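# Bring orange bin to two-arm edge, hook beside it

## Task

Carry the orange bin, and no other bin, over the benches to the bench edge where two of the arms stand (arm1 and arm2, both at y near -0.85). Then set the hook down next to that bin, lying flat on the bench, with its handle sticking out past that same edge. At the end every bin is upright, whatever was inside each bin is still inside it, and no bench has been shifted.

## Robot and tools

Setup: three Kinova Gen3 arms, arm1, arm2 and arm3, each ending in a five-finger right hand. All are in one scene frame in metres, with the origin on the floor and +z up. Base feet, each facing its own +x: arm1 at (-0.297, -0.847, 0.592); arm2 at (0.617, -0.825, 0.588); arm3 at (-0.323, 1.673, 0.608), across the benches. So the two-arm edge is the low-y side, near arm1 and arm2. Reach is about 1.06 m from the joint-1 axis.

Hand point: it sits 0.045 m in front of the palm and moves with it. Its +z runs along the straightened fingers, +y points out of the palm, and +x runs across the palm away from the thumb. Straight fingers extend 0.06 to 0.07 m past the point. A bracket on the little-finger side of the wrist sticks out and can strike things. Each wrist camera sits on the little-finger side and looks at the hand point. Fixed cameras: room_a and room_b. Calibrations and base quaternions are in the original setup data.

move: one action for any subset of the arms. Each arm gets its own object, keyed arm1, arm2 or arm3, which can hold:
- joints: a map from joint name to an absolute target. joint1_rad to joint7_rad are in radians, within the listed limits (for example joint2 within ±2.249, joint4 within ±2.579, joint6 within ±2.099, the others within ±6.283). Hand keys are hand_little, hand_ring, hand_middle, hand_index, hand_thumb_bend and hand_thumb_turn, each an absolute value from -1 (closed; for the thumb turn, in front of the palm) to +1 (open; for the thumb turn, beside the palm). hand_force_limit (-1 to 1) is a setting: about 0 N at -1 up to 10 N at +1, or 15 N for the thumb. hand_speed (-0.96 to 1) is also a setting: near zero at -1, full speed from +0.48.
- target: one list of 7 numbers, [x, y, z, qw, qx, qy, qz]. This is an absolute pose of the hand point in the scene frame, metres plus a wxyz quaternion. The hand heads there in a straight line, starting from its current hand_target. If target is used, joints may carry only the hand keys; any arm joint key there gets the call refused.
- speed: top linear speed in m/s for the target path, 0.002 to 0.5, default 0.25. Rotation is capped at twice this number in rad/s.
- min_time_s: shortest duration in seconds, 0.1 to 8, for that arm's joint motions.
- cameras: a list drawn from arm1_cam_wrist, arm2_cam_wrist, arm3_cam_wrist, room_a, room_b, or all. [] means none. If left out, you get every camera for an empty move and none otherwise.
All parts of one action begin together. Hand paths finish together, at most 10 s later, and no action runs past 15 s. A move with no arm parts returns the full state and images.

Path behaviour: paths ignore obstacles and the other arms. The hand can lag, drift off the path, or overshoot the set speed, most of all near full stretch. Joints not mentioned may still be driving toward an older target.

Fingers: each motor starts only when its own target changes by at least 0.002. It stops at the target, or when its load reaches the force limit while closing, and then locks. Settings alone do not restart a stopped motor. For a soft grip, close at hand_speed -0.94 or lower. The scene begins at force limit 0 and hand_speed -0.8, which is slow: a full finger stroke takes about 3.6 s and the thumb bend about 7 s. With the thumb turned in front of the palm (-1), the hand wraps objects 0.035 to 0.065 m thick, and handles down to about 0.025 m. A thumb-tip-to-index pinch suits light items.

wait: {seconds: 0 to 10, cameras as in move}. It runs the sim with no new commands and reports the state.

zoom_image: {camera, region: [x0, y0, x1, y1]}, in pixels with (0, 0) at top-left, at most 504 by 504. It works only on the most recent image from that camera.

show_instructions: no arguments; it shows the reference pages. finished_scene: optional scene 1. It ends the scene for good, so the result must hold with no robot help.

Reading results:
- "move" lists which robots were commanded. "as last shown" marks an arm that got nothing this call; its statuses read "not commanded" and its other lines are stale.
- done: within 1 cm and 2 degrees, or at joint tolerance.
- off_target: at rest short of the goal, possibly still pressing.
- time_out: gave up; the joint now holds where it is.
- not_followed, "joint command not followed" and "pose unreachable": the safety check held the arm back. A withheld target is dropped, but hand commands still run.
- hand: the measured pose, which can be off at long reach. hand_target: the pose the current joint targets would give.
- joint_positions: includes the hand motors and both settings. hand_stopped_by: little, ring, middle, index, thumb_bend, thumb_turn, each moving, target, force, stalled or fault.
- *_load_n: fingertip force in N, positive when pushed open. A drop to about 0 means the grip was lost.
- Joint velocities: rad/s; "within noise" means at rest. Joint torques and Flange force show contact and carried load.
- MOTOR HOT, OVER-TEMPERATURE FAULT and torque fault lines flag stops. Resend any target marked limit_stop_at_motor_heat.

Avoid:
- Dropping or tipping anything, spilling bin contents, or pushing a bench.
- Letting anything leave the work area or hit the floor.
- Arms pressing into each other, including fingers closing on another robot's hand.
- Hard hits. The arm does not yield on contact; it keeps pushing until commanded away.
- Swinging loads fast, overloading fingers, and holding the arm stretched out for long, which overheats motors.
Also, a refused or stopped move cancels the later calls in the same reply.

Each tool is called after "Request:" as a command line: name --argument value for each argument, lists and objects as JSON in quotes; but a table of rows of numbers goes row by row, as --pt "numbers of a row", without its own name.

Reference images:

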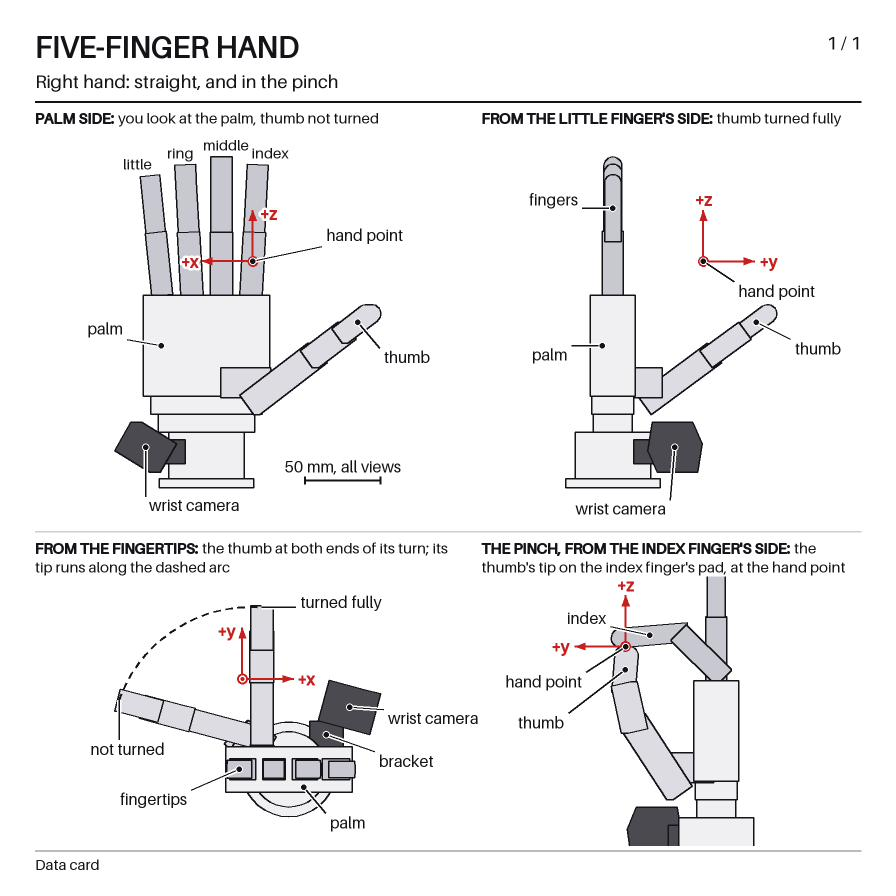

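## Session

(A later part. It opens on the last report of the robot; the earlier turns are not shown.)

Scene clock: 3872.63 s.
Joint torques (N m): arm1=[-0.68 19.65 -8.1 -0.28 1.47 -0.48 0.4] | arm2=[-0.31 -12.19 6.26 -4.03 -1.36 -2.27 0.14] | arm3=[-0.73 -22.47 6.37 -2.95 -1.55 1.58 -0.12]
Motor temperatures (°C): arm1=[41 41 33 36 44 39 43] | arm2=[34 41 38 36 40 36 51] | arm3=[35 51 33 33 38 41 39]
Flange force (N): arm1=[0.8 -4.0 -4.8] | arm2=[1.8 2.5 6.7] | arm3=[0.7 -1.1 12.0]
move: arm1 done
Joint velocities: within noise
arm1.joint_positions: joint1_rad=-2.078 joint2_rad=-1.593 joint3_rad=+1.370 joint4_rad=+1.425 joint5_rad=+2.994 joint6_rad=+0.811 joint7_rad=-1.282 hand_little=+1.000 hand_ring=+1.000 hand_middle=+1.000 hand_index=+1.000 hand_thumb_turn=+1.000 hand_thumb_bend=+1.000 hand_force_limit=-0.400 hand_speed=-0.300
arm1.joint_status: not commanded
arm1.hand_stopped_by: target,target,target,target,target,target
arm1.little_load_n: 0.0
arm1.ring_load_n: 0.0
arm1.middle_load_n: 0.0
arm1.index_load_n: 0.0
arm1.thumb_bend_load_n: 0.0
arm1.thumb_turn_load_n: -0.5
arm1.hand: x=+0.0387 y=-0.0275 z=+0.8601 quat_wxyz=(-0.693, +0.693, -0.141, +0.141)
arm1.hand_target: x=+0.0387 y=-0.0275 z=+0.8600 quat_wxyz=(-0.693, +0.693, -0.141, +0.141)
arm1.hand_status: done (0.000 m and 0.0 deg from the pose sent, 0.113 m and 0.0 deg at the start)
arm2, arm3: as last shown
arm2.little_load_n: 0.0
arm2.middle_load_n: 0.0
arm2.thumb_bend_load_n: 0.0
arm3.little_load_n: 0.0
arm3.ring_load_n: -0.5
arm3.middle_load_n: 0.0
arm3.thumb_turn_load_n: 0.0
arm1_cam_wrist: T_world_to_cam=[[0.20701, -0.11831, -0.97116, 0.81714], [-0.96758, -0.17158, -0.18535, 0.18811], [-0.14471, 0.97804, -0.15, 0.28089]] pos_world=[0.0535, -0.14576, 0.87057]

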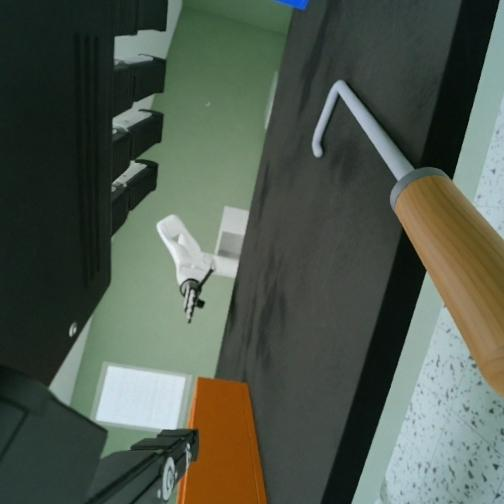

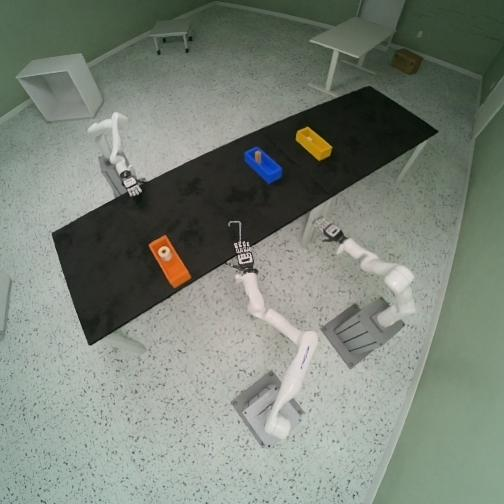

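Request:
move --arm1 '{"target": [0.155, 0.035, 0.86, 0.67799, -0.67799, 0.20083, -0.20083], "speed": 0.15}'

Request:
move --arm1 '{"joints": {"hand_thumb_turn": -1.0, "hand_speed": -0.2, "hand_force_limit": -0.4}}'

Request:
move --arm1 '{"target": [0.155, 0.035, 0.78, 0.67799, -0.67799, 0.20083, -0.20083], "speed": 0.1}' --cameras '["arm1_cam_wrist","room_b"]'

Request:
zoom_image --camera "room_b" --region '[205, 215, 265, 275]'

Scene clock: 3884.90 s.
Joint torques (N m): arm1=[-0.59 24.04 -5.68 0.48 1.06 -0.48 0.42] | arm2=[-0.31 -12.15 6.35 -4.01 -1.41 -2.28 0.1] | arm3=[-0.78 -22.42 6.37 -2.94 -1.5 1.58 -0.12]
Motor temperatures (°C): arm1=[41 41 33 36 44 39 43] | arm2=[34 41 38 36 40 36 51] | arm3=[35 51 33 33 38 41 39]
Flange force (N): arm1=[1.1 -2.0 -6.4] | arm2=[1.9 2.4 6.8] | arm3=[0.7 -1.2 12.1]
move: arm1 done
Joint velocities: within noise
arm1.joint_positions: joint1_rad=-2.256 joint2_rad=-1.568 joint3_rad=+1.365 joint4_rad=+0.882 joint5_rad=+3.033 joint6_rad=+0.618 joint7_rad=-1.272 hand_little=+1.000 hand_ring=+1.000 hand_middle=+1.000 hand_index=+1.000 hand_thumb_turn=+1.000 hand_thumb_bend=+1.000 hand_force_limit=-0.400 hand_speed=-0.300
arm1.joint_status: not commanded
arm1.hand_stopped_by: target,target,target,target,target,target
arm1.little_load_n: 0.0
arm1.ring_load_n: -0.5
arm1.middle_load_n: 0.0
arm1.index_load_n: 0.0
arm1.thumb_bend_load_n: 0.0
arm1.thumb_turn_load_n: 0.0
arm1.hand: x=+0.1550 y=+0.0350 z=+0.8600 quat_wxyz=(-0.678, +0.678, -0.201, +0.201)
arm1.hand_target: x=+0.1550 y=+0.0350 z=+0.8600 quat_wxyz=(-0.678, +0.678, -0.201, +0.201)
arm1.hand_status: done (0.000 m and 0.0 deg from the pose sent, 0.132 m and 10.0 deg at the start)
arm2, arm3: as last shown
arm2.middle_load_n: -0.5
arm3.ring_load_n: 0.0
arm3.middle_load_n: -0.5
pictures: none

Scene clock: 3886.67 s.
Joint torques (N m): arm1=[-0.72 24.12 -5.73 0.49 1.1 -0.47 0.39] | arm2=[-0.33 -12.2 6.31 -4.03 -1.36 -2.24 0.11] | arm3=[-0.76 -22.45 6.34 -2.97 -1.53 1.57 -0.12]
Motor temperatures (°C): arm1=[41 41 33 36 44 39 43] | arm2=[34 41 38 36 40 36 51] | arm3=[35 51 33 33 38 41 39]
Flange force (N): arm1=[1.4 -2.0 -6.6] | arm2=[1.9 2.7 6.8] | arm3=[0.7 -1.1 11.9]
move: arm1 done
Joint velocities: within noise
arm1.joint_positions: joint1_rad=-2.256 joint2_rad=-1.568 joint3_rad=+1.365 joint4_rad=+0.882 joint5_rad=+3.033 joint6_rad=+0.618 joint7_rad=-1.272 hand_little=+1.000 hand_ring=+1.000 hand_middle=+1.000 hand_index=+1.000 hand_thumb_turn=-1.000 hand_thumb_bend=+1.000 hand_force_limit=-0.400 hand_speed=-0.200
arm1.joint_status: all done
arm1.hand_stopped_by: target,target,target,target,target,target
arm1.little_load_n: 0.0
arm1.ring_load_n: 0.0
arm1.middle_load_n: 0.0
arm1.index_load_n: 0.0
arm1.thumb_bend_load_n: 0.0
arm1.thumb_turn_load_n: 0.0
arm1.hand: x=+0.1550 y=+0.0350 z=+0.8600 quat_wxyz=(-0.678, +0.678, -0.201, +0.201)
arm1.hand_target: x=+0.1550 y=+0.0350 z=+0.8600 quat_wxyz=(-0.678, +0.678, -0.201, +0.201)
arm1.hand_status: not commanded
arm2, arm3: as last shown
arm2.ring_load_n: -0.5
arm2.middle_load_n: 0.0
arm3.middle_load_n: 0.0
arm3.thumb_turn_load_n: -0.5
pictures: none

Scene clock: 3888.00 s.
Joint torques (N m): arm1=[-0.7 23.95 -5.68 1.56 1.07 -0.16 0.42] | arm2=[-0.35 -12.11 6.31 -4.04 -1.39 -2.26 0.08] | arm3=[-0.75 -22.47 6.33 -2.89 -1.55 1.59 -0.14]
Motor temperatures (°C): arm1=[41 41 33 36 44 39 43] | arm2=[34 41 38 36 40 36 51] | arm3=[35 51 33 33 38 41 39]
Flange force (N): arm1=[1.3 -2.7 -4.7] | arm2=[2.0 2.4 6.6] | arm3=[0.6 -1.2 12.3]
move: arm1 done
Joint velocities: within noise
arm1.joint_positions: joint1_rad=-2.255 joint2_rad=-1.704 joint3_rad=+1.346 joint4_rad=+0.885 joint5_rad=+3.248 joint6_rad=+0.590 joint7_rad=-1.395 hand_little=+1.000 hand_ring=+1.000 hand_middle=+1.000 hand_index=+1.000 hand_thumb_turn=-1.000 hand_thumb_bend=+1.000 hand_force_limit=-0.400 hand_speed=-0.200
arm1.joint_status: not commanded
arm1.hand_stopped_by: target,target,target,target,target,target
arm1.little_load_n: 0.0
arm1.ring_load_n: -0.5
arm1.middle_load_n: 0.0
arm1.index_load_n: 0.0
arm1.thumb_bend_load_n: 0.0
arm1.thumb_turn_load_n: 0.0
arm1.hand: x=+0.1550 y=+0.0350 z=+0.7800 quat_wxyz=(-0.678, +0.678, -0.201, +0.201)
arm1.hand_target: x=+0.1550 y=+0.0350 z=+0.7800 quat_wxyz=(-0.678, +0.678, -0.201, +0.201)
arm1.hand_status: done (0.000 m and 0.0 deg from the pose sent, 0.080 m and 0.0 deg at the start)
arm2.joint_positions: joint1_rad=-0.967 joint2_rad=+0.602 joint3_rad=+0.958 joint4_rad=+2.284 joint5_rad=+0.070 joint6_rad=-1.089 joint7_rad=-0.505 hand_little=+1.000 hand_ring=+1.000 hand_middle=+1.000 hand_index=+1.000 hand_thumb_turn=-1.000 hand_thumb_bend=+1.000 hand_force_limit=-0.200 hand_speed=-0.300
arm2.joint_status: not commanded
arm2.hand_stopped_by: target,target,target,target,target,target
arm2.little_load_n: 0.0
arm2.ring_load_n: 0.0
arm2.middle_load_n: -0.5
arm2.index_load_n: 0.0
arm2.thumb_bend_load_n: 0.0
arm2.thumb_turn_load_n: 0.0
arm2.hand: x=+0.5000 y=-0.2000 z=+0.9000 quat_wxyz=(-0.690, +0.721, +0.042, -0.040)
arm2.hand_target: x=+0.5000 y=-0.2000 z=+0.9000 quat_wxyz=(-0.690, +0.721, +0.042, -0.040)
arm2.hand_status: not commanded
arm3.joint_positions: joint1_rad=-0.736 joint2_rad=+1.139 joint3_rad=+0.957 joint4_rad=+1.457 joint5_rad=-3.095 joint6_rad=+0.689 joint7_rad=+2.258 hand_little=+1.000 hand_ring=+1.000 hand_middle=+1.000 hand_index=+1.000 hand_thumb_turn=+1.000 hand_thumb_bend=+1.000 hand_force_limit=+0.000 hand_speed=-0.800
arm3.joint_status: not commanded
arm3.hand_stopped_by: target,target,target,target,target,target
arm3.little_load_n: -0.5
arm3.ring_load_n: 0.0
arm3.middle_load_n: 0.0
arm3.index_load_n: 0.0
arm3.thumb_bend_load_n: 0.0
arm3.thumb_turn_load_n: 0.0
arm3.hand: x=-0.2480 y=+0.8000 z=+0.8400 quat_wxyz=(+0.000, +0.000, -0.737, +0.676)
arm3.hand_target: x=-0.2480 y=+0.8000 z=+0.8400 quat_wxyz=(+0.000, +0.000, -0.737, +0.676)
arm3.hand_status: not commanded
arm1_cam_wrist: T_world_to_cam=[[0.18323, -0.15254, -0.97116, 0.72756], [-0.98269, -0.00107, -0.18523, 0.29279], [0.02721, 0.9883, -0.1501, 0.1976]] pos_world=[0.14903, -0.08399, 0.79047]

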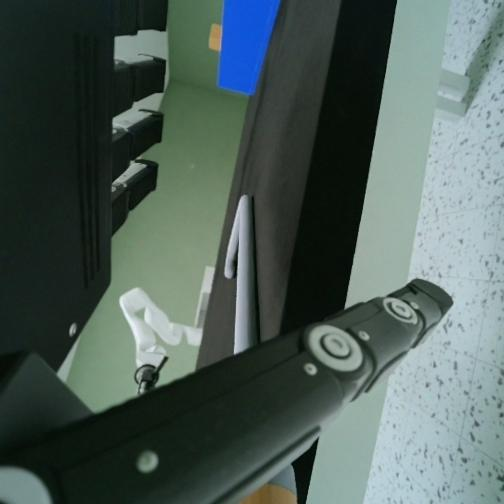

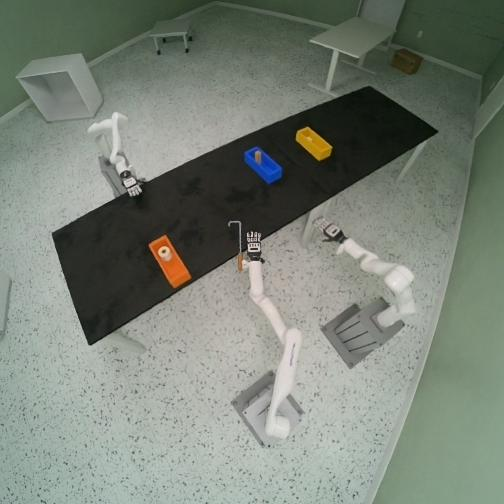

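Scaled by 8.400 from the camera's image (finer frame: 720x720).

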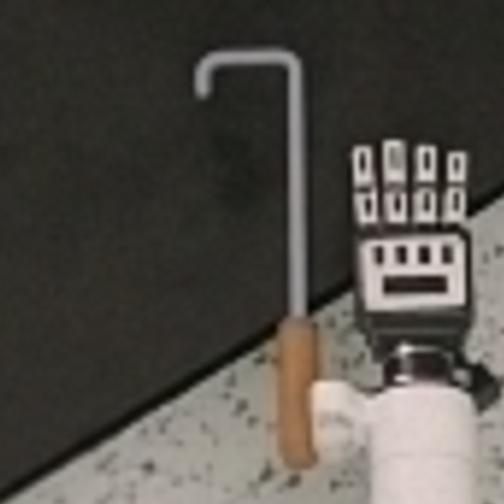

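Request:
move --arm1 '{"target": [0.1715, 0.0262, 0.775, 0.62872, -0.77641, 0.0339, -0.02745], "speed": 0.1}'

Request:
move --arm1 '{"target": [0.1715, 0.0262, 0.742, 0.62872, -0.77641, 0.0339, -0.02745], "speed": 0.05}' --cameras '["arm1_cam_wrist","room_b"]'

Request:
zoom_image --camera "room_b" --region '[205, 215, 265, 275]'

Scene clock: 3951.60 s.
Joint torques (N m): arm1=[-0.77 26.7 -0.11 -9.74 -1.36 1.04 0.52] | arm2=[-0.29 -12.12 6.28 -4.04 -1.4 -2.25 0.1] | arm3=[-0.73 -22.47 6.29 -2.9 -1.53 1.61 -0.14]
Motor temperatures (°C): arm1=[41 42 32 36 44 39 43] | arm2=[34 41 38 36 40 36 51] | arm3=[35 51 33 33 38 41 39]
Flange force (N): arm1=no reading | arm2=[1.9 2.3 6.5] | arm3=[0.5 -1.2 12.3]
move: arm1 done
Joint velocities: arm1=[0 0.001 -0.016 0 0.016 0 -0.001] | arm2=[within noise] | arm3=[within noise]
arm1.joint_positions: joint1_rad=-2.415 joint2_rad=-1.525 joint3_rad=+2.568 joint4_rad=+0.035 joint5_rad=+2.544 joint6_rad=-0.604 joint7_rad=-1.900 hand_little=+1.000 hand_ring=+1.000 hand_middle=+1.000 hand_index=+1.000 hand_thumb_turn=-1.000 hand_thumb_bend=+1.000 hand_force_limit=-0.400 hand_speed=-0.200
arm1.joint_status: not commanded
arm1.hand_stopped_by: target,target,target,target,target,target
arm1.little_load_n: 0.0
arm1.ring_load_n: -0.5
arm1.middle_load_n: 0.0
arm1.index_load_n: 0.0
arm1.thumb_bend_load_n: 0.0
arm1.thumb_turn_load_n: 0.5
arm1.hand: x=+0.1708 y=+0.0255 z=+0.7750 quat_wxyz=(-0.632, +0.773, -0.039, +0.036)
arm1.hand_target: x=+0.1709 y=+0.0255 z=+0.7750 quat_wxyz=(-0.632, +0.773, -0.039, +0.036)
arm1.hand_status: done (0.001 m and 1.3 deg from the pose sent, 0.019 m and 30.4 deg at the start; a joint's target at an end of its range on 14 of 102 steps)
arm2, arm3: as last shown
arm2.little_load_n: -0.5
arm2.middle_load_n: 0.0
arm3.little_load_n: 0.0
arm3.index_load_n: -0.5
pictures: none

Scene clock: 3952.77 s.
Joint torques (N m): arm1=[-0.78 26.64 -0.26 -9.47 -1.93 0.88 0.37] | arm2=[-0.26 -12.16 6.28 -4.03 -1.38 -2.24 0.09] | arm3=[-0.74 -22.46 6.27 -2.93 -1.49 1.6 -0.13]
Motor temperatures (°C): arm1=[41 42 32 36 44 39 43] | arm2=[34 41 38 36 40 36 51] | arm3=[35 51 33 33 38 41 39]
Flange force (N): arm1=no reading | arm2=[1.7 2.4 6.6] | arm3=[0.5 -1.1 12.1]
move: arm1 done
Joint velocities: arm1=[0 0 -0.016 0.001 0.018 0.001 -0.001] | arm2=[within noise] | arm3=[within noise]
arm1.joint_positions: joint1_rad=-2.413 joint2_rad=-1.569 joint3_rad=+2.523 joint4_rad=+0.035 joint5_rad=+2.533 joint6_rad=-0.589 joint7_rad=-1.830 hand_little=+1.000 hand_ring=+1.000 hand_middle=+1.000 hand_index=+1.000 hand_thumb_turn=-1.000 hand_thumb_bend=+1.000 hand_force_limit=-0.400 hand_speed=-0.200
arm1.joint_status: not commanded
arm1.hand_stopped_by: target,target,target,target,target,target
arm1.little_load_n: 0.0
arm1.ring_load_n: 0.0
arm1.middle_load_n: -0.5
arm1.index_load_n: 0.0
arm1.thumb_bend_load_n: 0.0
arm1.thumb_turn_load_n: 0.5
arm1.hand: x=+0.1709 y=+0.0254 z=+0.7419 quat_wxyz=(-0.632, +0.773, -0.039, +0.036)
arm1.hand_target: x=+0.1709 y=+0.0255 z=+0.7420 quat_wxyz=(-0.632, +0.773, -0.039, +0.036)
arm1.hand_status: done (0.001 m and 1.2 deg from the pose sent, 0.033 m and 1.3 deg at the start; a joint's target at an end of its range on 35 of 35 steps)
arm2, arm3: as last shown
arm3.ring_load_n: 0.5
arm3.index_load_n: 0.0
arm3.thumb_turn_load_n: -0.5
arm1_cam_wrist: T_world_to_cam=[[0.21837, -0.24514, -0.94457, 0.66273], [-0.87767, -0.4725, -0.08028, 0.21758], [-0.42663, 0.84655, -0.31833, 0.40688]] pos_world=[0.21983, -0.07917, 0.77299]

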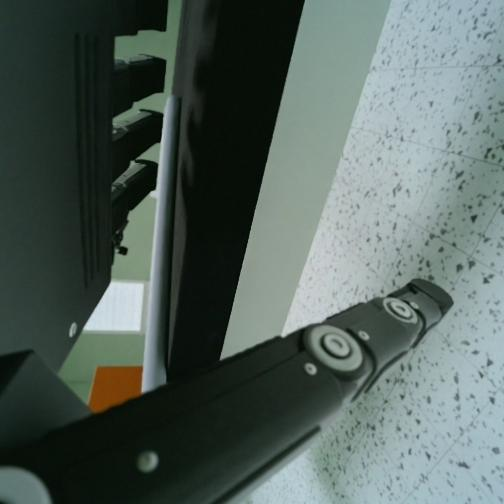

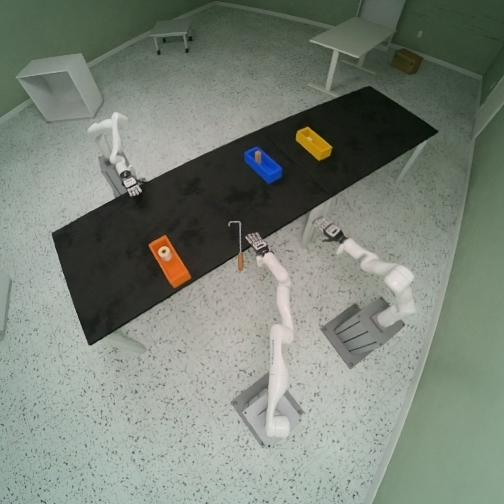

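Scaled by 8.400 from the camera's image (finer frame: 720x720).

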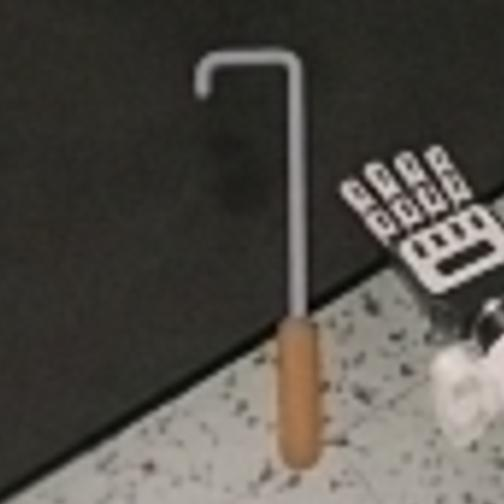

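Request:
move --arm1 '{"target": [0.153, 0.0262, 0.740, 0.62872, -0.77641, 0.0339, -0.02745], "speed": 0.05}'

Request:
move --arm1 '{"target": [0.153, 0.0262, 0.736, 0.62872, -0.77641, 0.0339, -0.02745], "speed": 0.03}'

Request:
move --arm1 '{"target": [0.153, 0.0262, 0.733, 0.62872, -0.77641, 0.0339, -0.02745], "speed": 0.03}' --cameras '["arm1_cam_wrist","room_b"]'

Request:
zoom_image --camera "room_b" --region '[205, 215, 265, 275]'

Request:
zoom_image --camera "arm1_cam_wrist" --region '[60, 60, 260, 260]'

Scene clock: 3969.00 s.
Joint torques (N m): arm1=[-0.75 26.3 -1.54 -9.09 -1.55 0.53 0.45] | arm2=[-0.31 -12.17 6.29 -4.07 -1.39 -2.25 0.07] | arm3=[-0.78 -22.48 6.32 -2.92 -1.51 1.61 -0.15]
Motor temperatures (°C): arm1=[41 43 32 36 44 39 43] | arm2=[34 41 38 36 40 36 51] | arm3=[35 51 33 33 38 41 39]
Flange force (N): arm1=no reading | arm2=[1.9 2.5 6.5] | arm3=[0.6 -1.1 12.3]
move: arm1 done
Joint velocities: within noise
arm1.joint_positions: joint1_rad=-2.362 joint2_rad=-1.489 joint3_rad=+2.463 joint4_rad=+0.272 joint5_rad=+2.480 joint6_rad=-0.485 joint7_rad=-1.703 hand_little=+1.000 hand_ring=+1.000 hand_middle=+1.000 hand_index=+1.000 hand_thumb_turn=-1.000 hand_thumb_bend=+1.000 hand_force_limit=-0.400 hand_speed=-0.200
arm1.joint_status: not commanded
arm1.hand_stopped_by: target,target,target,target,target,target
arm1.little_load_n: 0.0
arm1.ring_load_n: 0.0
arm1.middle_load_n: 0.0
arm1.index_load_n: 0.0
arm1.thumb_bend_load_n: 0.0
arm1.thumb_turn_load_n: 0.0
arm1.hand: x=+0.1530 y=+0.0262 z=+0.7400 quat_wxyz=(-0.629, +0.776, -0.034, +0.027)
arm1.hand_target: x=+0.1530 y=+0.0262 z=+0.7400 quat_wxyz=(-0.629, +0.776, -0.034, +0.027)
arm1.hand_status: done (0.000 m and 0.0 deg from the pose sent, 0.018 m and 1.2 deg at the start)
arm2, arm3: as last shown
arm2.little_load_n: 0.0
arm2.thumb_turn_load_n: 0.5
arm3.ring_load_n: 0.0
pictures: none

Scene clock: 3969.97 s.
Joint torques (N m): arm1=[-0.79 26.35 -1.48 -9 -1.52 0.5 0.37] | arm2=[-0.3 -12.11 6.31 -4 -1.35 -2.26 0.12] | arm3=[-0.74 -22.45 6.34 -2.94 -1.54 1.59 -0.14]
Motor temperatures (°C): arm1=[41 43 32 36 44 39 43] | arm2=[34 41 38 36 40 36 51] | arm3=[35 51 33 33 38 41 39]
Flange force (N): arm1=no reading | arm2=[1.8 2.3 6.7] | arm3=[0.7 -1.2 12.1]
move: arm1 done
Joint velocities: within noise
arm1.joint_positions: joint1_rad=-2.362 joint2_rad=-1.495 joint3_rad=+2.458 joint4_rad=+0.270 joint5_rad=+2.478 joint6_rad=-0.484 joint7_rad=-1.694 hand_little=+1.000 hand_ring=+1.000 hand_middle=+1.000 hand_index=+1.000 hand_thumb_turn=-1.000 hand_thumb_bend=+1.000 hand_force_limit=-0.400 hand_speed=-0.200
arm1.joint_status: not commanded
arm1.hand_stopped_by: target,target,target,target,target,target
arm1.little_load_n: 0.0
arm1.ring_load_n: 0.0
arm1.middle_load_n: 0.0
arm1.index_load_n: -0.5
arm1.thumb_bend_load_n: 0.0
arm1.thumb_turn_load_n: 0.0
arm1.hand: x=+0.1530 y=+0.0262 z=+0.7360 quat_wxyz=(-0.629, +0.776, -0.034, +0.027)
arm1.hand_target: x=+0.1530 y=+0.0262 z=+0.7360 quat_wxyz=(-0.629, +0.776, -0.034, +0.027)
arm1.hand_status: done (0.000 m and 0.0 deg from the pose sent, 0.004 m and 0.0 deg at the start)
arm2, arm3: as last shown
arm2.little_load_n: -0.5
arm2.thumb_turn_load_n: 0.0
pictures: none

Scene clock: 3970.93 s.
Joint torques (N m): arm1=[-0.77 26.39 -1.48 -9.02 -1.52 0.56 0.4] | arm2=[-0.29 -12.18 6.33 -4.07 -1.38 -2.27 0.08] | arm3=[-0.73 -22.47 6.31 -2.91 -1.52 1.62 -0.13]
Motor temperatures (°C): arm1=[41 43 32 36 44 39 43] | arm2=[34 41 38 36 40 36 51] | arm3=[35 51 33 33 38 41 39]
Flange force (N): arm1=no reading | arm2=[1.8 2.5 6.6] | arm3=[0.5 -1.2 12.3]
move: arm1 done
Joint velocities: within noise
arm1.joint_positions: joint1_rad=-2.362 joint2_rad=-1.500 joint3_rad=+2.455 joint4_rad=+0.269 joint5_rad=+2.476 joint6_rad=-0.484 joint7_rad=-1.687 hand_little=+1.000 hand_ring=+1.000 hand_middle=+1.000 hand_index=+1.000 hand_thumb_turn=-1.000 hand_thumb_bend=+1.000 hand_force_limit=-0.400 hand_speed=-0.200
arm1.joint_status: not commanded
arm1.hand_stopped_by: target,target,target,target,target,target
arm1.little_load_n: 0.0
arm1.ring_load_n: 0.0
arm1.middle_load_n: 0.0
arm1.index_load_n: -0.5
arm1.thumb_bend_load_n: 0.0
arm1.thumb_turn_load_n: 0.0
arm1.hand: x=+0.1530 y=+0.0262 z=+0.7330 quat_wxyz=(-0.629, +0.776, -0.034, +0.027)
arm1.hand_target: x=+0.1530 y=+0.0262 z=+0.7330 quat_wxyz=(-0.629, +0.776, -0.034, +0.027)
arm1.hand_status: done (0.000 m and 0.0 deg from the pose sent, 0.003 m and 0.0 deg at the start)
arm2, arm3: as last shown
arm2.little_load_n: 0.0
arm2.index_load_n: -0.5
arm3.index_load_n: -0.5
arm3.thumb_turn_load_n: 0.0
arm1_cam_wrist: T_world_to_cam=[[0.21586, -0.24922, -0.94408, 0.65865], [-0.86953, -0.48893, -0.06974, 0.19299], [-0.44421, 0.83596, -0.32224, 0.40172]] pos_world=[0.20409, -0.07731, 0.76473]

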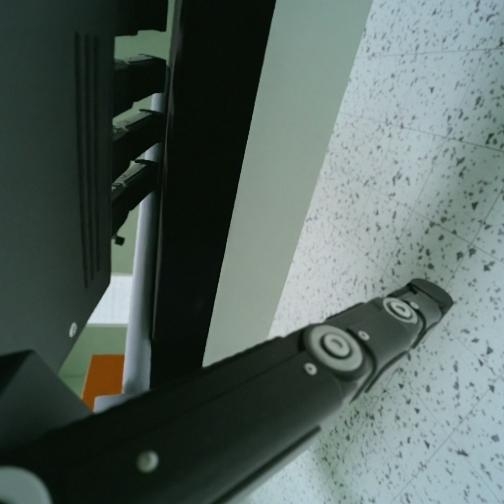

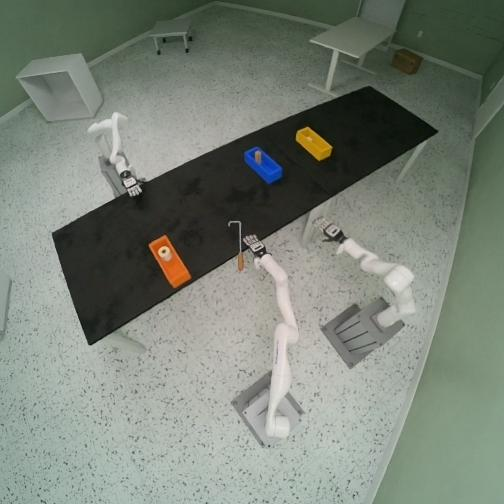

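Scaled by 8.400 from the camera's image (finer frame: 720x720).

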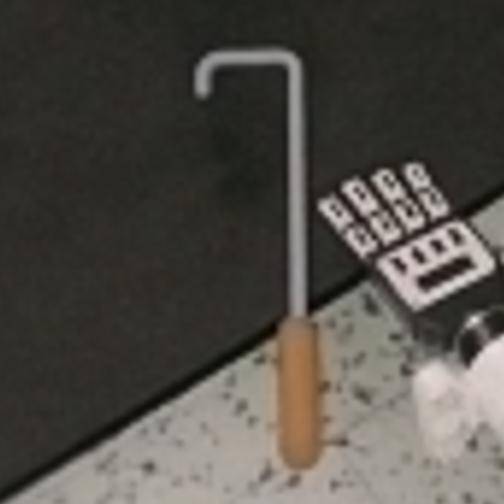

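Scaled by 2.520 from the camera's image (finer frame: 720x720).

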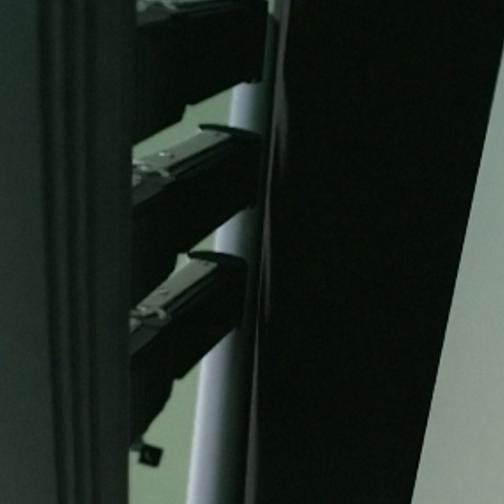

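Request:
move --arm1 '{"target": [0.133, 0.0262, 0.733, 0.62872, -0.77641, 0.0339, -0.02745], "speed": 0.03}' --cameras '["room_b"]'

Request:
zoom_image --camera "room_b" --region '[205, 215, 265, 275]'

Scene clock: 3990.27 s.
Joint torques (N m): arm1=[-0.92 25.72 -2.77 -8.18 -1.25 0.15 0.4] | arm2=[-0.3 -12.12 6.32 -4.03 -1.38 -2.25 0.11] | arm3=[-0.74 -22.49 6.3 -2.93 -1.53 1.6 -0.11]
Motor temperatures (°C): arm1=[41 43 32 36 44 39 43] | arm2=[34 41 38 36 40 36 51] | arm3=[35 51 33 33 38 41 39]
Flange force (N): arm1=no reading | arm2=[1.9 2.4 6.6] | arm3=[0.6 -1.1 12.2]
move: arm1 done
Joint velocities: within noise
arm1.joint_positions: joint1_rad=-2.317 joint2_rad=-1.445 joint3_rad=+2.366 joint4_rad=+0.467 joint5_rad=+2.431 joint6_rad=-0.364 joint7_rad=-1.553 hand_little=+1.000 hand_ring=+1.000 hand_middle=+1.000 hand_index=+1.000 hand_thumb_turn=-1.000 hand_thumb_bend=+1.000 hand_force_limit=-0.400 hand_speed=-0.200
arm1.joint_status: not commanded
arm1.hand_stopped_by: target,target,target,target,target,target
arm1.little_load_n: 0.0
arm1.ring_load_n: 0.0
arm1.middle_load_n: 0.0
arm1.index_load_n: 0.0
arm1.thumb_bend_load_n: 0.0
arm1.thumb_turn_load_n: 0.0
arm1.hand: x=+0.1330 y=+0.0262 z=+0.7330 quat_wxyz=(-0.629, +0.776, -0.034, +0.027)
arm1.hand_target: x=+0.1330 y=+0.0262 z=+0.7330 quat_wxyz=(-0.629, +0.776, -0.034, +0.027)
arm1.hand_status: done (0.000 m and 0.0 deg from the pose sent, 0.020 m and 0.0 deg at the start)
arm2, arm3: as last shown
arm2.ring_load_n: -0.5
arm2.index_load_n: 0.0
arm3.index_load_n: 0.0

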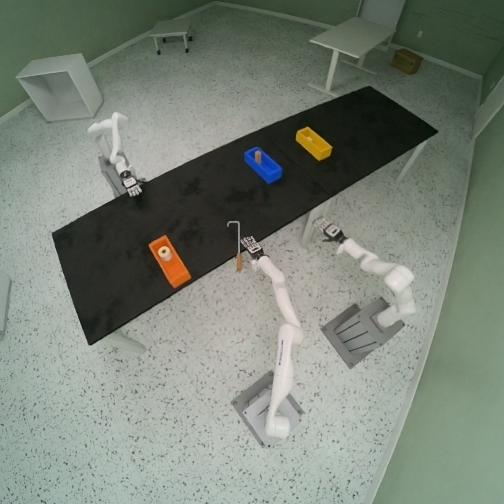

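Scaled by 8.400 from the camera's image (finer frame: 720x720).

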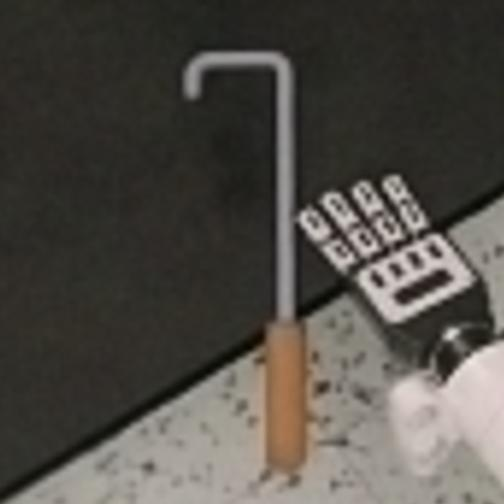

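Request:
move --arm1 '{"target": [0.073, 0.0262, 0.733, 0.62872, -0.77641, 0.0339, -0.02745], "speed": 0.05}' --cameras '["room_b"]'

Request:
zoom_image --camera "room_b" --region '[195, 215, 255, 275]'

Scene clock: 4004.53 s.
Joint torques (N m): arm1=[-1.06 24.05 -5.31 -5.79 -0.57 -0.49 0.36] | arm2=[-0.28 -12.14 6.31 -4.05 -1.41 -2.26 0.09] | arm3=[-0.74 -22.49 6.31 -2.98 -1.53 1.57 -0.14]
Motor temperatures (°C): arm1=[41 43 32 36 44 39 43] | arm2=[34 41 38 36 40 36 51] | arm3=[35 51 33 33 38 41 39]
Flange force (N): arm1=no reading | arm2=[1.9 2.3 6.6] | arm3=[0.6 -1.1 11.9]
move: arm1 done
Joint velocities: within noise
arm1.joint_positions: joint1_rad=-2.233 joint2_rad=-1.416 joint3_rad=+2.091 joint4_rad=+0.793 joint5_rad=+2.407 joint6_rad=-0.095 joint7_rad=-1.294 hand_little=+1.000 hand_ring=+1.000 hand_middle=+1.000 hand_index=+1.000 hand_thumb_turn=-1.000 hand_thumb_bend=+1.000 hand_force_limit=-0.400 hand_speed=-0.200
arm1.joint_status: not commanded
arm1.hand_stopped_by: target,target,target,target,target,target
arm1.little_load_n: -0.5
arm1.ring_load_n: 0.0
arm1.middle_load_n: 0.0
arm1.index_load_n: 0.0
arm1.thumb_bend_load_n: 0.0
arm1.thumb_turn_load_n: 0.0
arm1.hand: x=+0.0730 y=+0.0262 z=+0.7330 quat_wxyz=(-0.629, +0.776, -0.034, +0.027)
arm1.hand_target: x=+0.0730 y=+0.0262 z=+0.7330 quat_wxyz=(-0.629, +0.776, -0.034, +0.027)
arm1.hand_status: done (0.000 m and 0.0 deg from the pose sent, 0.060 m and 0.0 deg at the start)
arm2, arm3: as last shown
arm2.ring_load_n: 0.0

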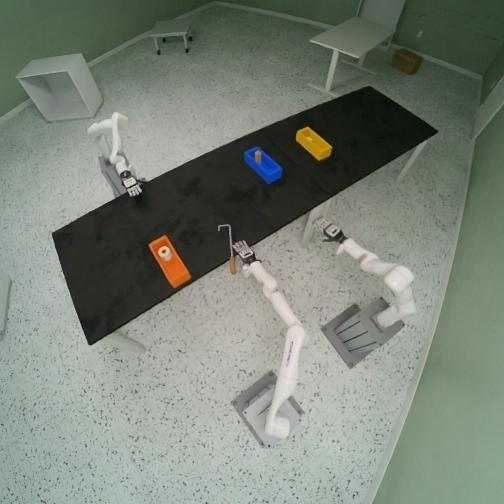

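Scaled by 8.400 from the camera's image (finer frame: 720x720).

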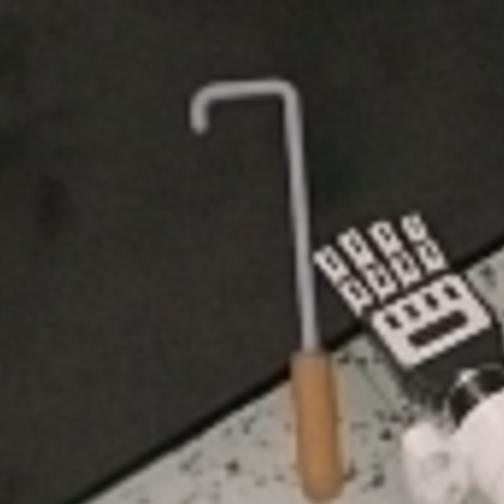

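Request:
move --arm1 '{"target": [0.02, 0.044, 0.733, 0.62872, -0.77641, 0.0339, -0.02745], "speed": 0.05}' --cameras '["room_b"]'

Request:
zoom_image --camera "room_b" --region '[185, 215, 245, 275]'

Scene clock: 4043.13 s.
Joint torques (N m): arm1=[-0.74 23.59 -6.04 -4.59 -0.23 -0.56 0.39] | arm2=[-0.28 -12.15 6.29 -4.07 -1.39 -2.22 0.1] | arm3=[-0.81 -22.44 6.3 -2.87 -1.56 1.62 -0.11]
Motor temperatures (°C): arm1=[41 43 32 36 44 39 43] | arm2=[34 41 38 36 40 36 51] | arm3=[35 51 33 33 38 41 39]
Flange force (N): arm1=[-5.5 0.2 -14.0] | arm2=[1.9 2.6 6.5] | arm3=[0.7 -1.4 12.5]
move: arm1 done
Joint velocities: within noise
arm1.joint_positions: joint1_rad=-2.256 joint2_rad=-1.448 joint3_rad=+1.941 joint4_rad=+0.878 joint5_rad=+2.460 joint6_rad=+0.062 joint7_rad=-1.229 hand_little=+1.000 hand_ring=+1.000 hand_middle=+1.000 hand_index=+1.000 hand_thumb_turn=-1.000 hand_thumb_bend=+1.000 hand_force_limit=-0.400 hand_speed=-0.200
arm1.joint_status: not commanded
arm1.hand_stopped_by: target,target,target,target,target,target
arm1.little_load_n: 0.0
arm1.ring_load_n: -0.5
arm1.middle_load_n: 0.0
arm1.index_load_n: 0.0
arm1.thumb_bend_load_n: 0.0
arm1.thumb_turn_load_n: 0.0
arm1.hand: x=+0.0200 y=+0.0440 z=+0.7330 quat_wxyz=(-0.629, +0.776, -0.034, +0.027)
arm1.hand_target: x=+0.0200 y=+0.0440 z=+0.7330 quat_wxyz=(-0.629, +0.776, -0.034, +0.027)
arm1.hand_status: done (0.000 m and 0.0 deg from the pose sent, 0.056 m and 0.0 deg at the start)
arm2.joint_positions: joint1_rad=-0.967 joint2_rad=+0.602 joint3_rad=+0.958 joint4_rad=+2.284 joint5_rad=+0.070 joint6_rad=-1.089 joint7_rad=-0.505 hand_little=+1.000 hand_ring=+1.000 hand_middle=+1.000 hand_index=+1.000 hand_thumb_turn=-1.000 hand_thumb_bend=+1.000 hand_force_limit=-0.200 hand_speed=-0.300
arm2.joint_status: not commanded
arm2.hand_stopped_by: target,target,target,target,target,target
arm2.little_load_n: 0.0
arm2.ring_load_n: 0.0
arm2.middle_load_n: 0.0
arm2.index_load_n: 0.0
arm2.thumb_bend_load_n: 0.0
arm2.thumb_turn_load_n: 0.0
arm2.hand: x=+0.5000 y=-0.2000 z=+0.9000 quat_wxyz=(-0.690, +0.721, +0.042, -0.040)
arm2.hand_target: x=+0.5000 y=-0.2000 z=+0.9000 quat_wxyz=(-0.690, +0.721, +0.042, -0.040)
arm2.hand_status: not commanded
arm3.joint_positions: joint1_rad=-0.736 joint2_rad=+1.139 joint3_rad=+0.957 joint4_rad=+1.457 joint5_rad=-3.095 joint6_rad=+0.689 joint7_rad=+2.258 hand_little=+1.000 hand_ring=+1.000 hand_middle=+1.000 hand_index=+1.000 hand_thumb_turn=+1.000 hand_thumb_bend=+1.000 hand_force_limit=+0.000 hand_speed=-0.800
arm3.joint_status: not commanded
arm3.hand_stopped_by: target,target,target,target,target,target
arm3.little_load_n: 0.0
arm3.ring_load_n: 0.0
arm3.middle_load_n: 0.0
arm3.index_load_n: 0.0
arm3.thumb_bend_load_n: 0.0
arm3.thumb_turn_load_n: -0.5
arm3.hand: x=-0.2480 y=+0.8000 z=+0.8400 quat_wxyz=(+0.000, +0.000, -0.737, +0.676)
arm3.hand_target: x=-0.2480 y=+0.8000 z=+0.8400 quat_wxyz=(+0.000, +0.000, -0.737, +0.676)
arm3.hand_status: not commanded

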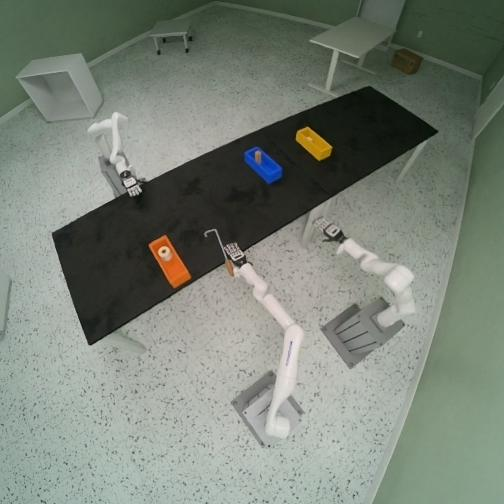

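Scaled by 8.400 from the camera's image (finer frame: 720x720).

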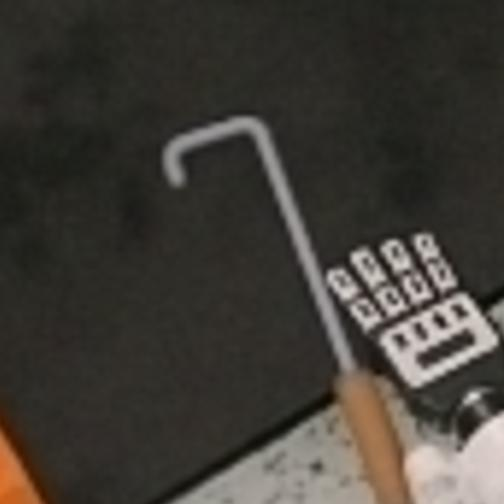

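Request:
move --arm1 '{"target": [0.075, 0.028, 0.735, 0.62693, -0.77419, -0.06773, 0.05485], "speed": 0.1}' --cameras '[]'

Request:
move --arm1 '{"target": [-0.01, 0.028, 0.733, 0.62693, -0.77419, -0.06773, 0.05485], "speed": 0.06}' --cameras '["room_b"]'

Request:
zoom_image --camera "room_b" --region '[185, 215, 245, 275]'

Scene clock: 4085.67 s.
Joint torques (N m): arm1=[-0.68 26.28 -0.6 -8.67 -2.33 0.63 0.39] | arm2=[-0.29 -12.16 6.34 -4.01 -1.36 -2.23 0.08] | arm3=[-0.77 -22.46 6.31 -2.88 -1.55 1.6 -0.12]
Motor temperatures (°C): arm1=[41 42 32 36 44 39 43] | arm2=[34 40 38 36 40 36 51] | arm3=[35 51 33 33 38 41 39]
Flange force (N): arm1=no reading | arm2=[1.8 2.6 6.7] | arm3=[0.7 -1.3 12.4]
move: arm1 done
Joint velocities: arm1=[-0.001 0 -0.014 -0.001 0.014 0 0] | arm2=[within noise] | arm3=[within noise]
arm1.joint_positions: joint1_rad=-2.439 joint2_rad=-1.576 joint3_rad=+2.440 joint4_rad=+0.035 joint5_rad=+2.542 joint6_rad=-0.816 joint7_rad=-1.722 hand_little=+1.000 hand_ring=+1.000 hand_middle=+1.000 hand_index=+1.000 hand_thumb_turn=-1.000 hand_thumb_bend=+1.000 hand_force_limit=-0.400 hand_speed=-0.200
arm1.joint_status: not commanded
arm1.hand_stopped_by: target,target,target,target,target,target
arm1.little_load_n: 0.0
arm1.ring_load_n: 0.0
arm1.middle_load_n: 0.0
arm1.index_load_n: 0.0
arm1.thumb_bend_load_n: 0.0
arm1.thumb_turn_load_n: 0.0
arm1.hand: x=+0.0745 y=+0.0274 z=+0.7350 quat_wxyz=(-0.629, +0.773, +0.064, -0.048)
arm1.hand_target: x=+0.0745 y=+0.0274 z=+0.7350 quat_wxyz=(-0.629, +0.773, +0.064, -0.048)
arm1.hand_status: done (0.001 m and 0.9 deg from the pose sent, 0.057 m and 15.0 deg at the start; a joint's target at an end of its range on 12 of 63 steps)
arm2, arm3: as last shown
arm3.thumb_turn_load_n: 0.0

Scene clock: 4087.60 s.
Joint torques (N m): arm1=[-1.07 24.07 -4.84 -6.81 -1.34 -0.33 0.43] | arm2=[-0.31 -12.15 6.29 -4.03 -1.38 -2.21 0.08] | arm3=[-0.75 -22.46 6.31 -2.96 -1.55 1.6 -0.13]
Motor temperatures (°C): arm1=[41 42 32 36 44 39 43] | arm2=[34 40 38 36 40 36 51] | arm3=[35 51 33 33 38 41 39]
Flange force (N): arm1=[-9.6 -1.8 -13.3] | arm2=[1.9 2.6 6.6] | arm3=[0.7 -1.2 12.0]
move: arm1 done
Joint velocities: within noise
arm1.joint_positions: joint1_rad=-2.303 joint2_rad=-1.394 joint3_rad=+2.244 joint4_rad=+0.722 joint5_rad=+2.412 joint6_rad=-0.401 joint7_rad=-1.376 hand_little=+1.000 hand_ring=+1.000 hand_middle=+1.000 hand_index=+1.000 hand_thumb_turn=-1.000 hand_thumb_bend=+1.000 hand_force_limit=-0.400 hand_speed=-0.200
arm1.joint_status: not commanded
arm1.hand_stopped_by: target,target,target,target,target,target
arm1.little_load_n: 0.0
arm1.ring_load_n: -0.5
arm1.middle_load_n: -0.5
arm1.index_load_n: 0.0
arm1.thumb_bend_load_n: 0.0
arm1.thumb_turn_load_n: 0.0
arm1.hand: x=-0.0100 y=+0.0280 z=+0.7330 quat_wxyz=(-0.627, +0.774, +0.068, -0.055)
arm1.hand_target: x=-0.0100 y=+0.0280 z=+0.7330 quat_wxyz=(-0.627, +0.774, +0.068, -0.055)
arm1.hand_status: done (0.000 m and 0.0 deg from the pose sent, 0.085 m and 0.9 deg at the start)
arm2, arm3: as last shown
arm3.index_load_n: -0.5
arm3.thumb_turn_load_n: -0.5

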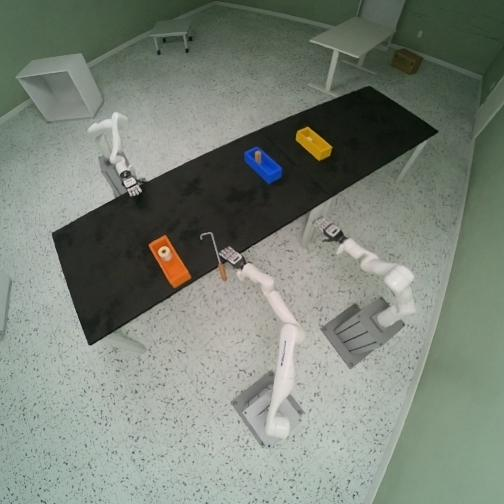

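Scaled by 8.400 from the camera's image (finer frame: 720x720).

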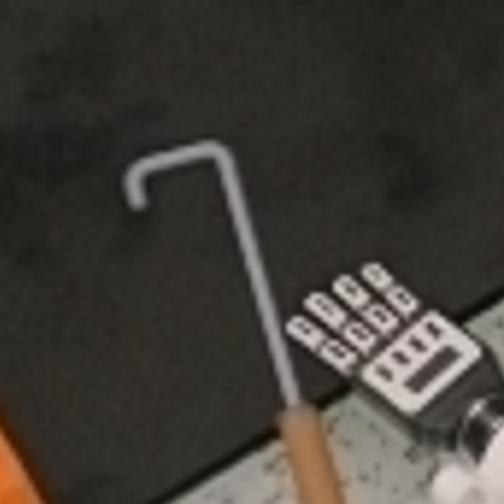

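Request:
move --arm1 '{"target": [-0.065, 0.038, 0.733, 0.62693, -0.77419, -0.06773, 0.05485], "speed": 0.06}' --cameras '["room_b"]'

Request:
zoom_image --camera "room_b" --region '[175, 220, 235, 280]'

Scene clock: 4102.90 s.
Joint torques (N m): arm1=[-0.83 23.34 -5.69 -6.04 -0.9 -0.49 0.39] | arm2=[-0.27 -12.12 6.3 -4.05 -1.37 -2.28 0.08] | arm3=[-0.73 -22.45 6.36 -2.95 -1.54 1.56 -0.12]
Motor temperatures (°C): arm1=[41 42 32 36 44 39 43] | arm2=[34 40 38 36 40 36 51] | arm3=[35 51 33 33 38 41 39]
Flange force (N): arm1=[-7.5 -1.7 -12.1] | arm2=[1.7 2.2 6.5] | arm3=[0.7 -1.1 12.0]
move: arm1 done
Joint velocities: within noise
arm1.joint_positions: joint1_rad=-2.309 joint2_rad=-1.389 joint3_rad=+2.132 joint4_rad=+0.864 joint5_rad=+2.386 joint6_rad=-0.236 joint7_rad=-1.271 hand_little=+1.000 hand_ring=+1.000 hand_middle=+1.000 hand_index=+1.000 hand_thumb_turn=-1.000 hand_thumb_bend=+1.000 hand_force_limit=-0.400 hand_speed=-0.200
arm1.joint_status: not commanded
arm1.hand_stopped_by: target,target,target,target,target,target
arm1.little_load_n: 0.0
arm1.ring_load_n: -0.5
arm1.middle_load_n: 0.0
arm1.index_load_n: 0.0
arm1.thumb_bend_load_n: 0.0
arm1.thumb_turn_load_n: 0.0
arm1.hand: x=-0.0650 y=+0.0380 z=+0.7330 quat_wxyz=(-0.627, +0.774, +0.068, -0.055)
arm1.hand_target: x=-0.0650 y=+0.0380 z=+0.7330 quat_wxyz=(-0.627, +0.774, +0.068, -0.055)
arm1.hand_status: done (0.000 m and 0.0 deg from the pose sent, 0.056 m and 0.0 deg at the start)
arm2, arm3: as last shown
arm3.index_load_n: 0.0
arm3.thumb_turn_load_n: 0.0

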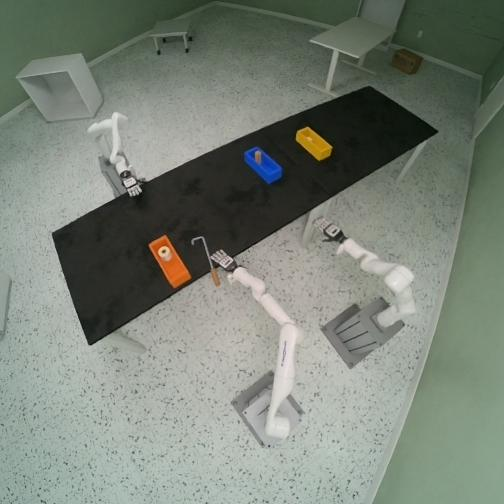

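Scaled by 8.400 from the camera's image (finer frame: 720x720).

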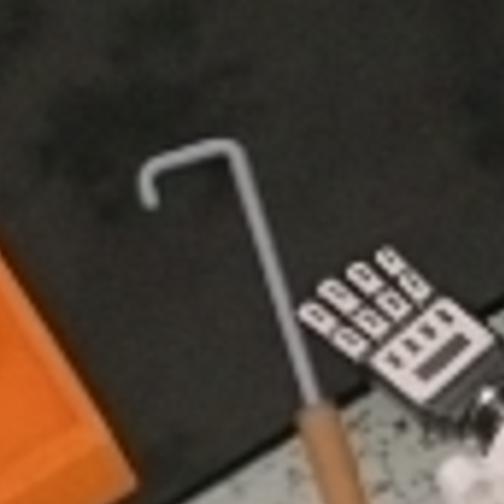

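Request:
move --arm1 '{"target": [-0.105, 0.054, 0.733, 0.62693, -0.77419, -0.06773, 0.05485], "speed": 0.05}' --cameras '["room_b"]'

Request:
zoom_image --camera "room_b" --region '[175, 220, 235, 280]'

Scene clock: 4129.57 s.
Joint torques (N m): arm1=[-0.74 23.33 -5.89 -5.61 -0.72 -0.57 0.33] | arm2=[-0.31 -12.13 6.31 -4.07 -1.36 -2.24 0.09] | arm3=[-0.75 -22.46 6.29 -2.92 -1.51 1.6 -0.15]
Motor temperatures (°C): arm1=[41 42 32 36 44 39 43] | arm2=[34 40 38 36 40 36 51] | arm3=[35 51 33 33 38 41 39]
Flange force (N): arm1=[-6.8 -1.2 -12.0] | arm2=[1.9 2.5 6.5] | arm3=[0.6 -1.1 12.2]
move: arm1 done
Joint velocities: within noise
arm1.joint_positions: joint1_rad=-2.355 joint2_rad=-1.401 joint3_rad=+2.080 joint4_rad=+0.885 joint5_rad=+2.382 joint6_rad=-0.151 joint7_rad=-1.238 hand_little=+1.000 hand_ring=+1.000 hand_middle=+1.000 hand_index=+1.000 hand_thumb_turn=-1.000 hand_thumb_bend=+1.000 hand_force_limit=-0.400 hand_speed=-0.200
arm1.joint_status: not commanded
arm1.hand_stopped_by: target,target,target,target,target,target
arm1.little_load_n: 0.0
arm1.ring_load_n: 0.0
arm1.middle_load_n: 0.0
arm1.index_load_n: 0.0
arm1.thumb_bend_load_n: 0.0
arm1.thumb_turn_load_n: 0.0
arm1.hand: x=-0.1051 y=+0.0540 z=+0.7330 quat_wxyz=(-0.627, +0.774, +0.068, -0.055)
arm1.hand_target: x=-0.1050 y=+0.0540 z=+0.7330 quat_wxyz=(-0.627, +0.774, +0.068, -0.055)
arm1.hand_status: done (0.000 m and 0.0 deg from the pose sent, 0.043 m and 0.0 deg at the start)
arm2, arm3: as last shown
arm3.middle_load_n: -0.5

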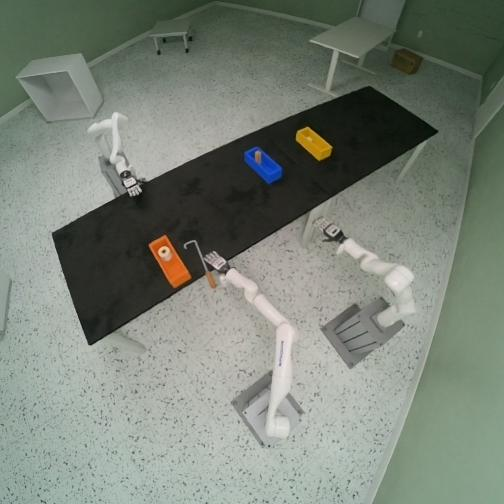

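Scaled by 8.400 from the camera's image (finer frame: 720x720).

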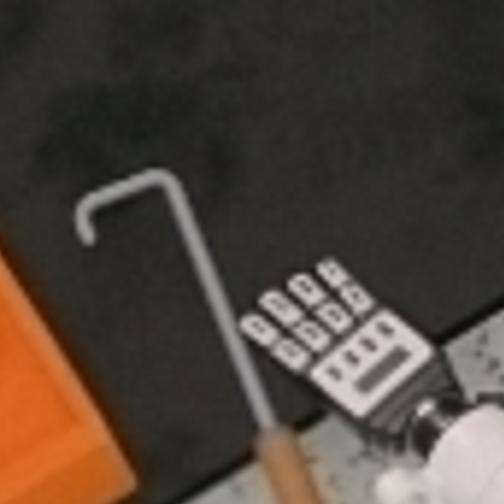

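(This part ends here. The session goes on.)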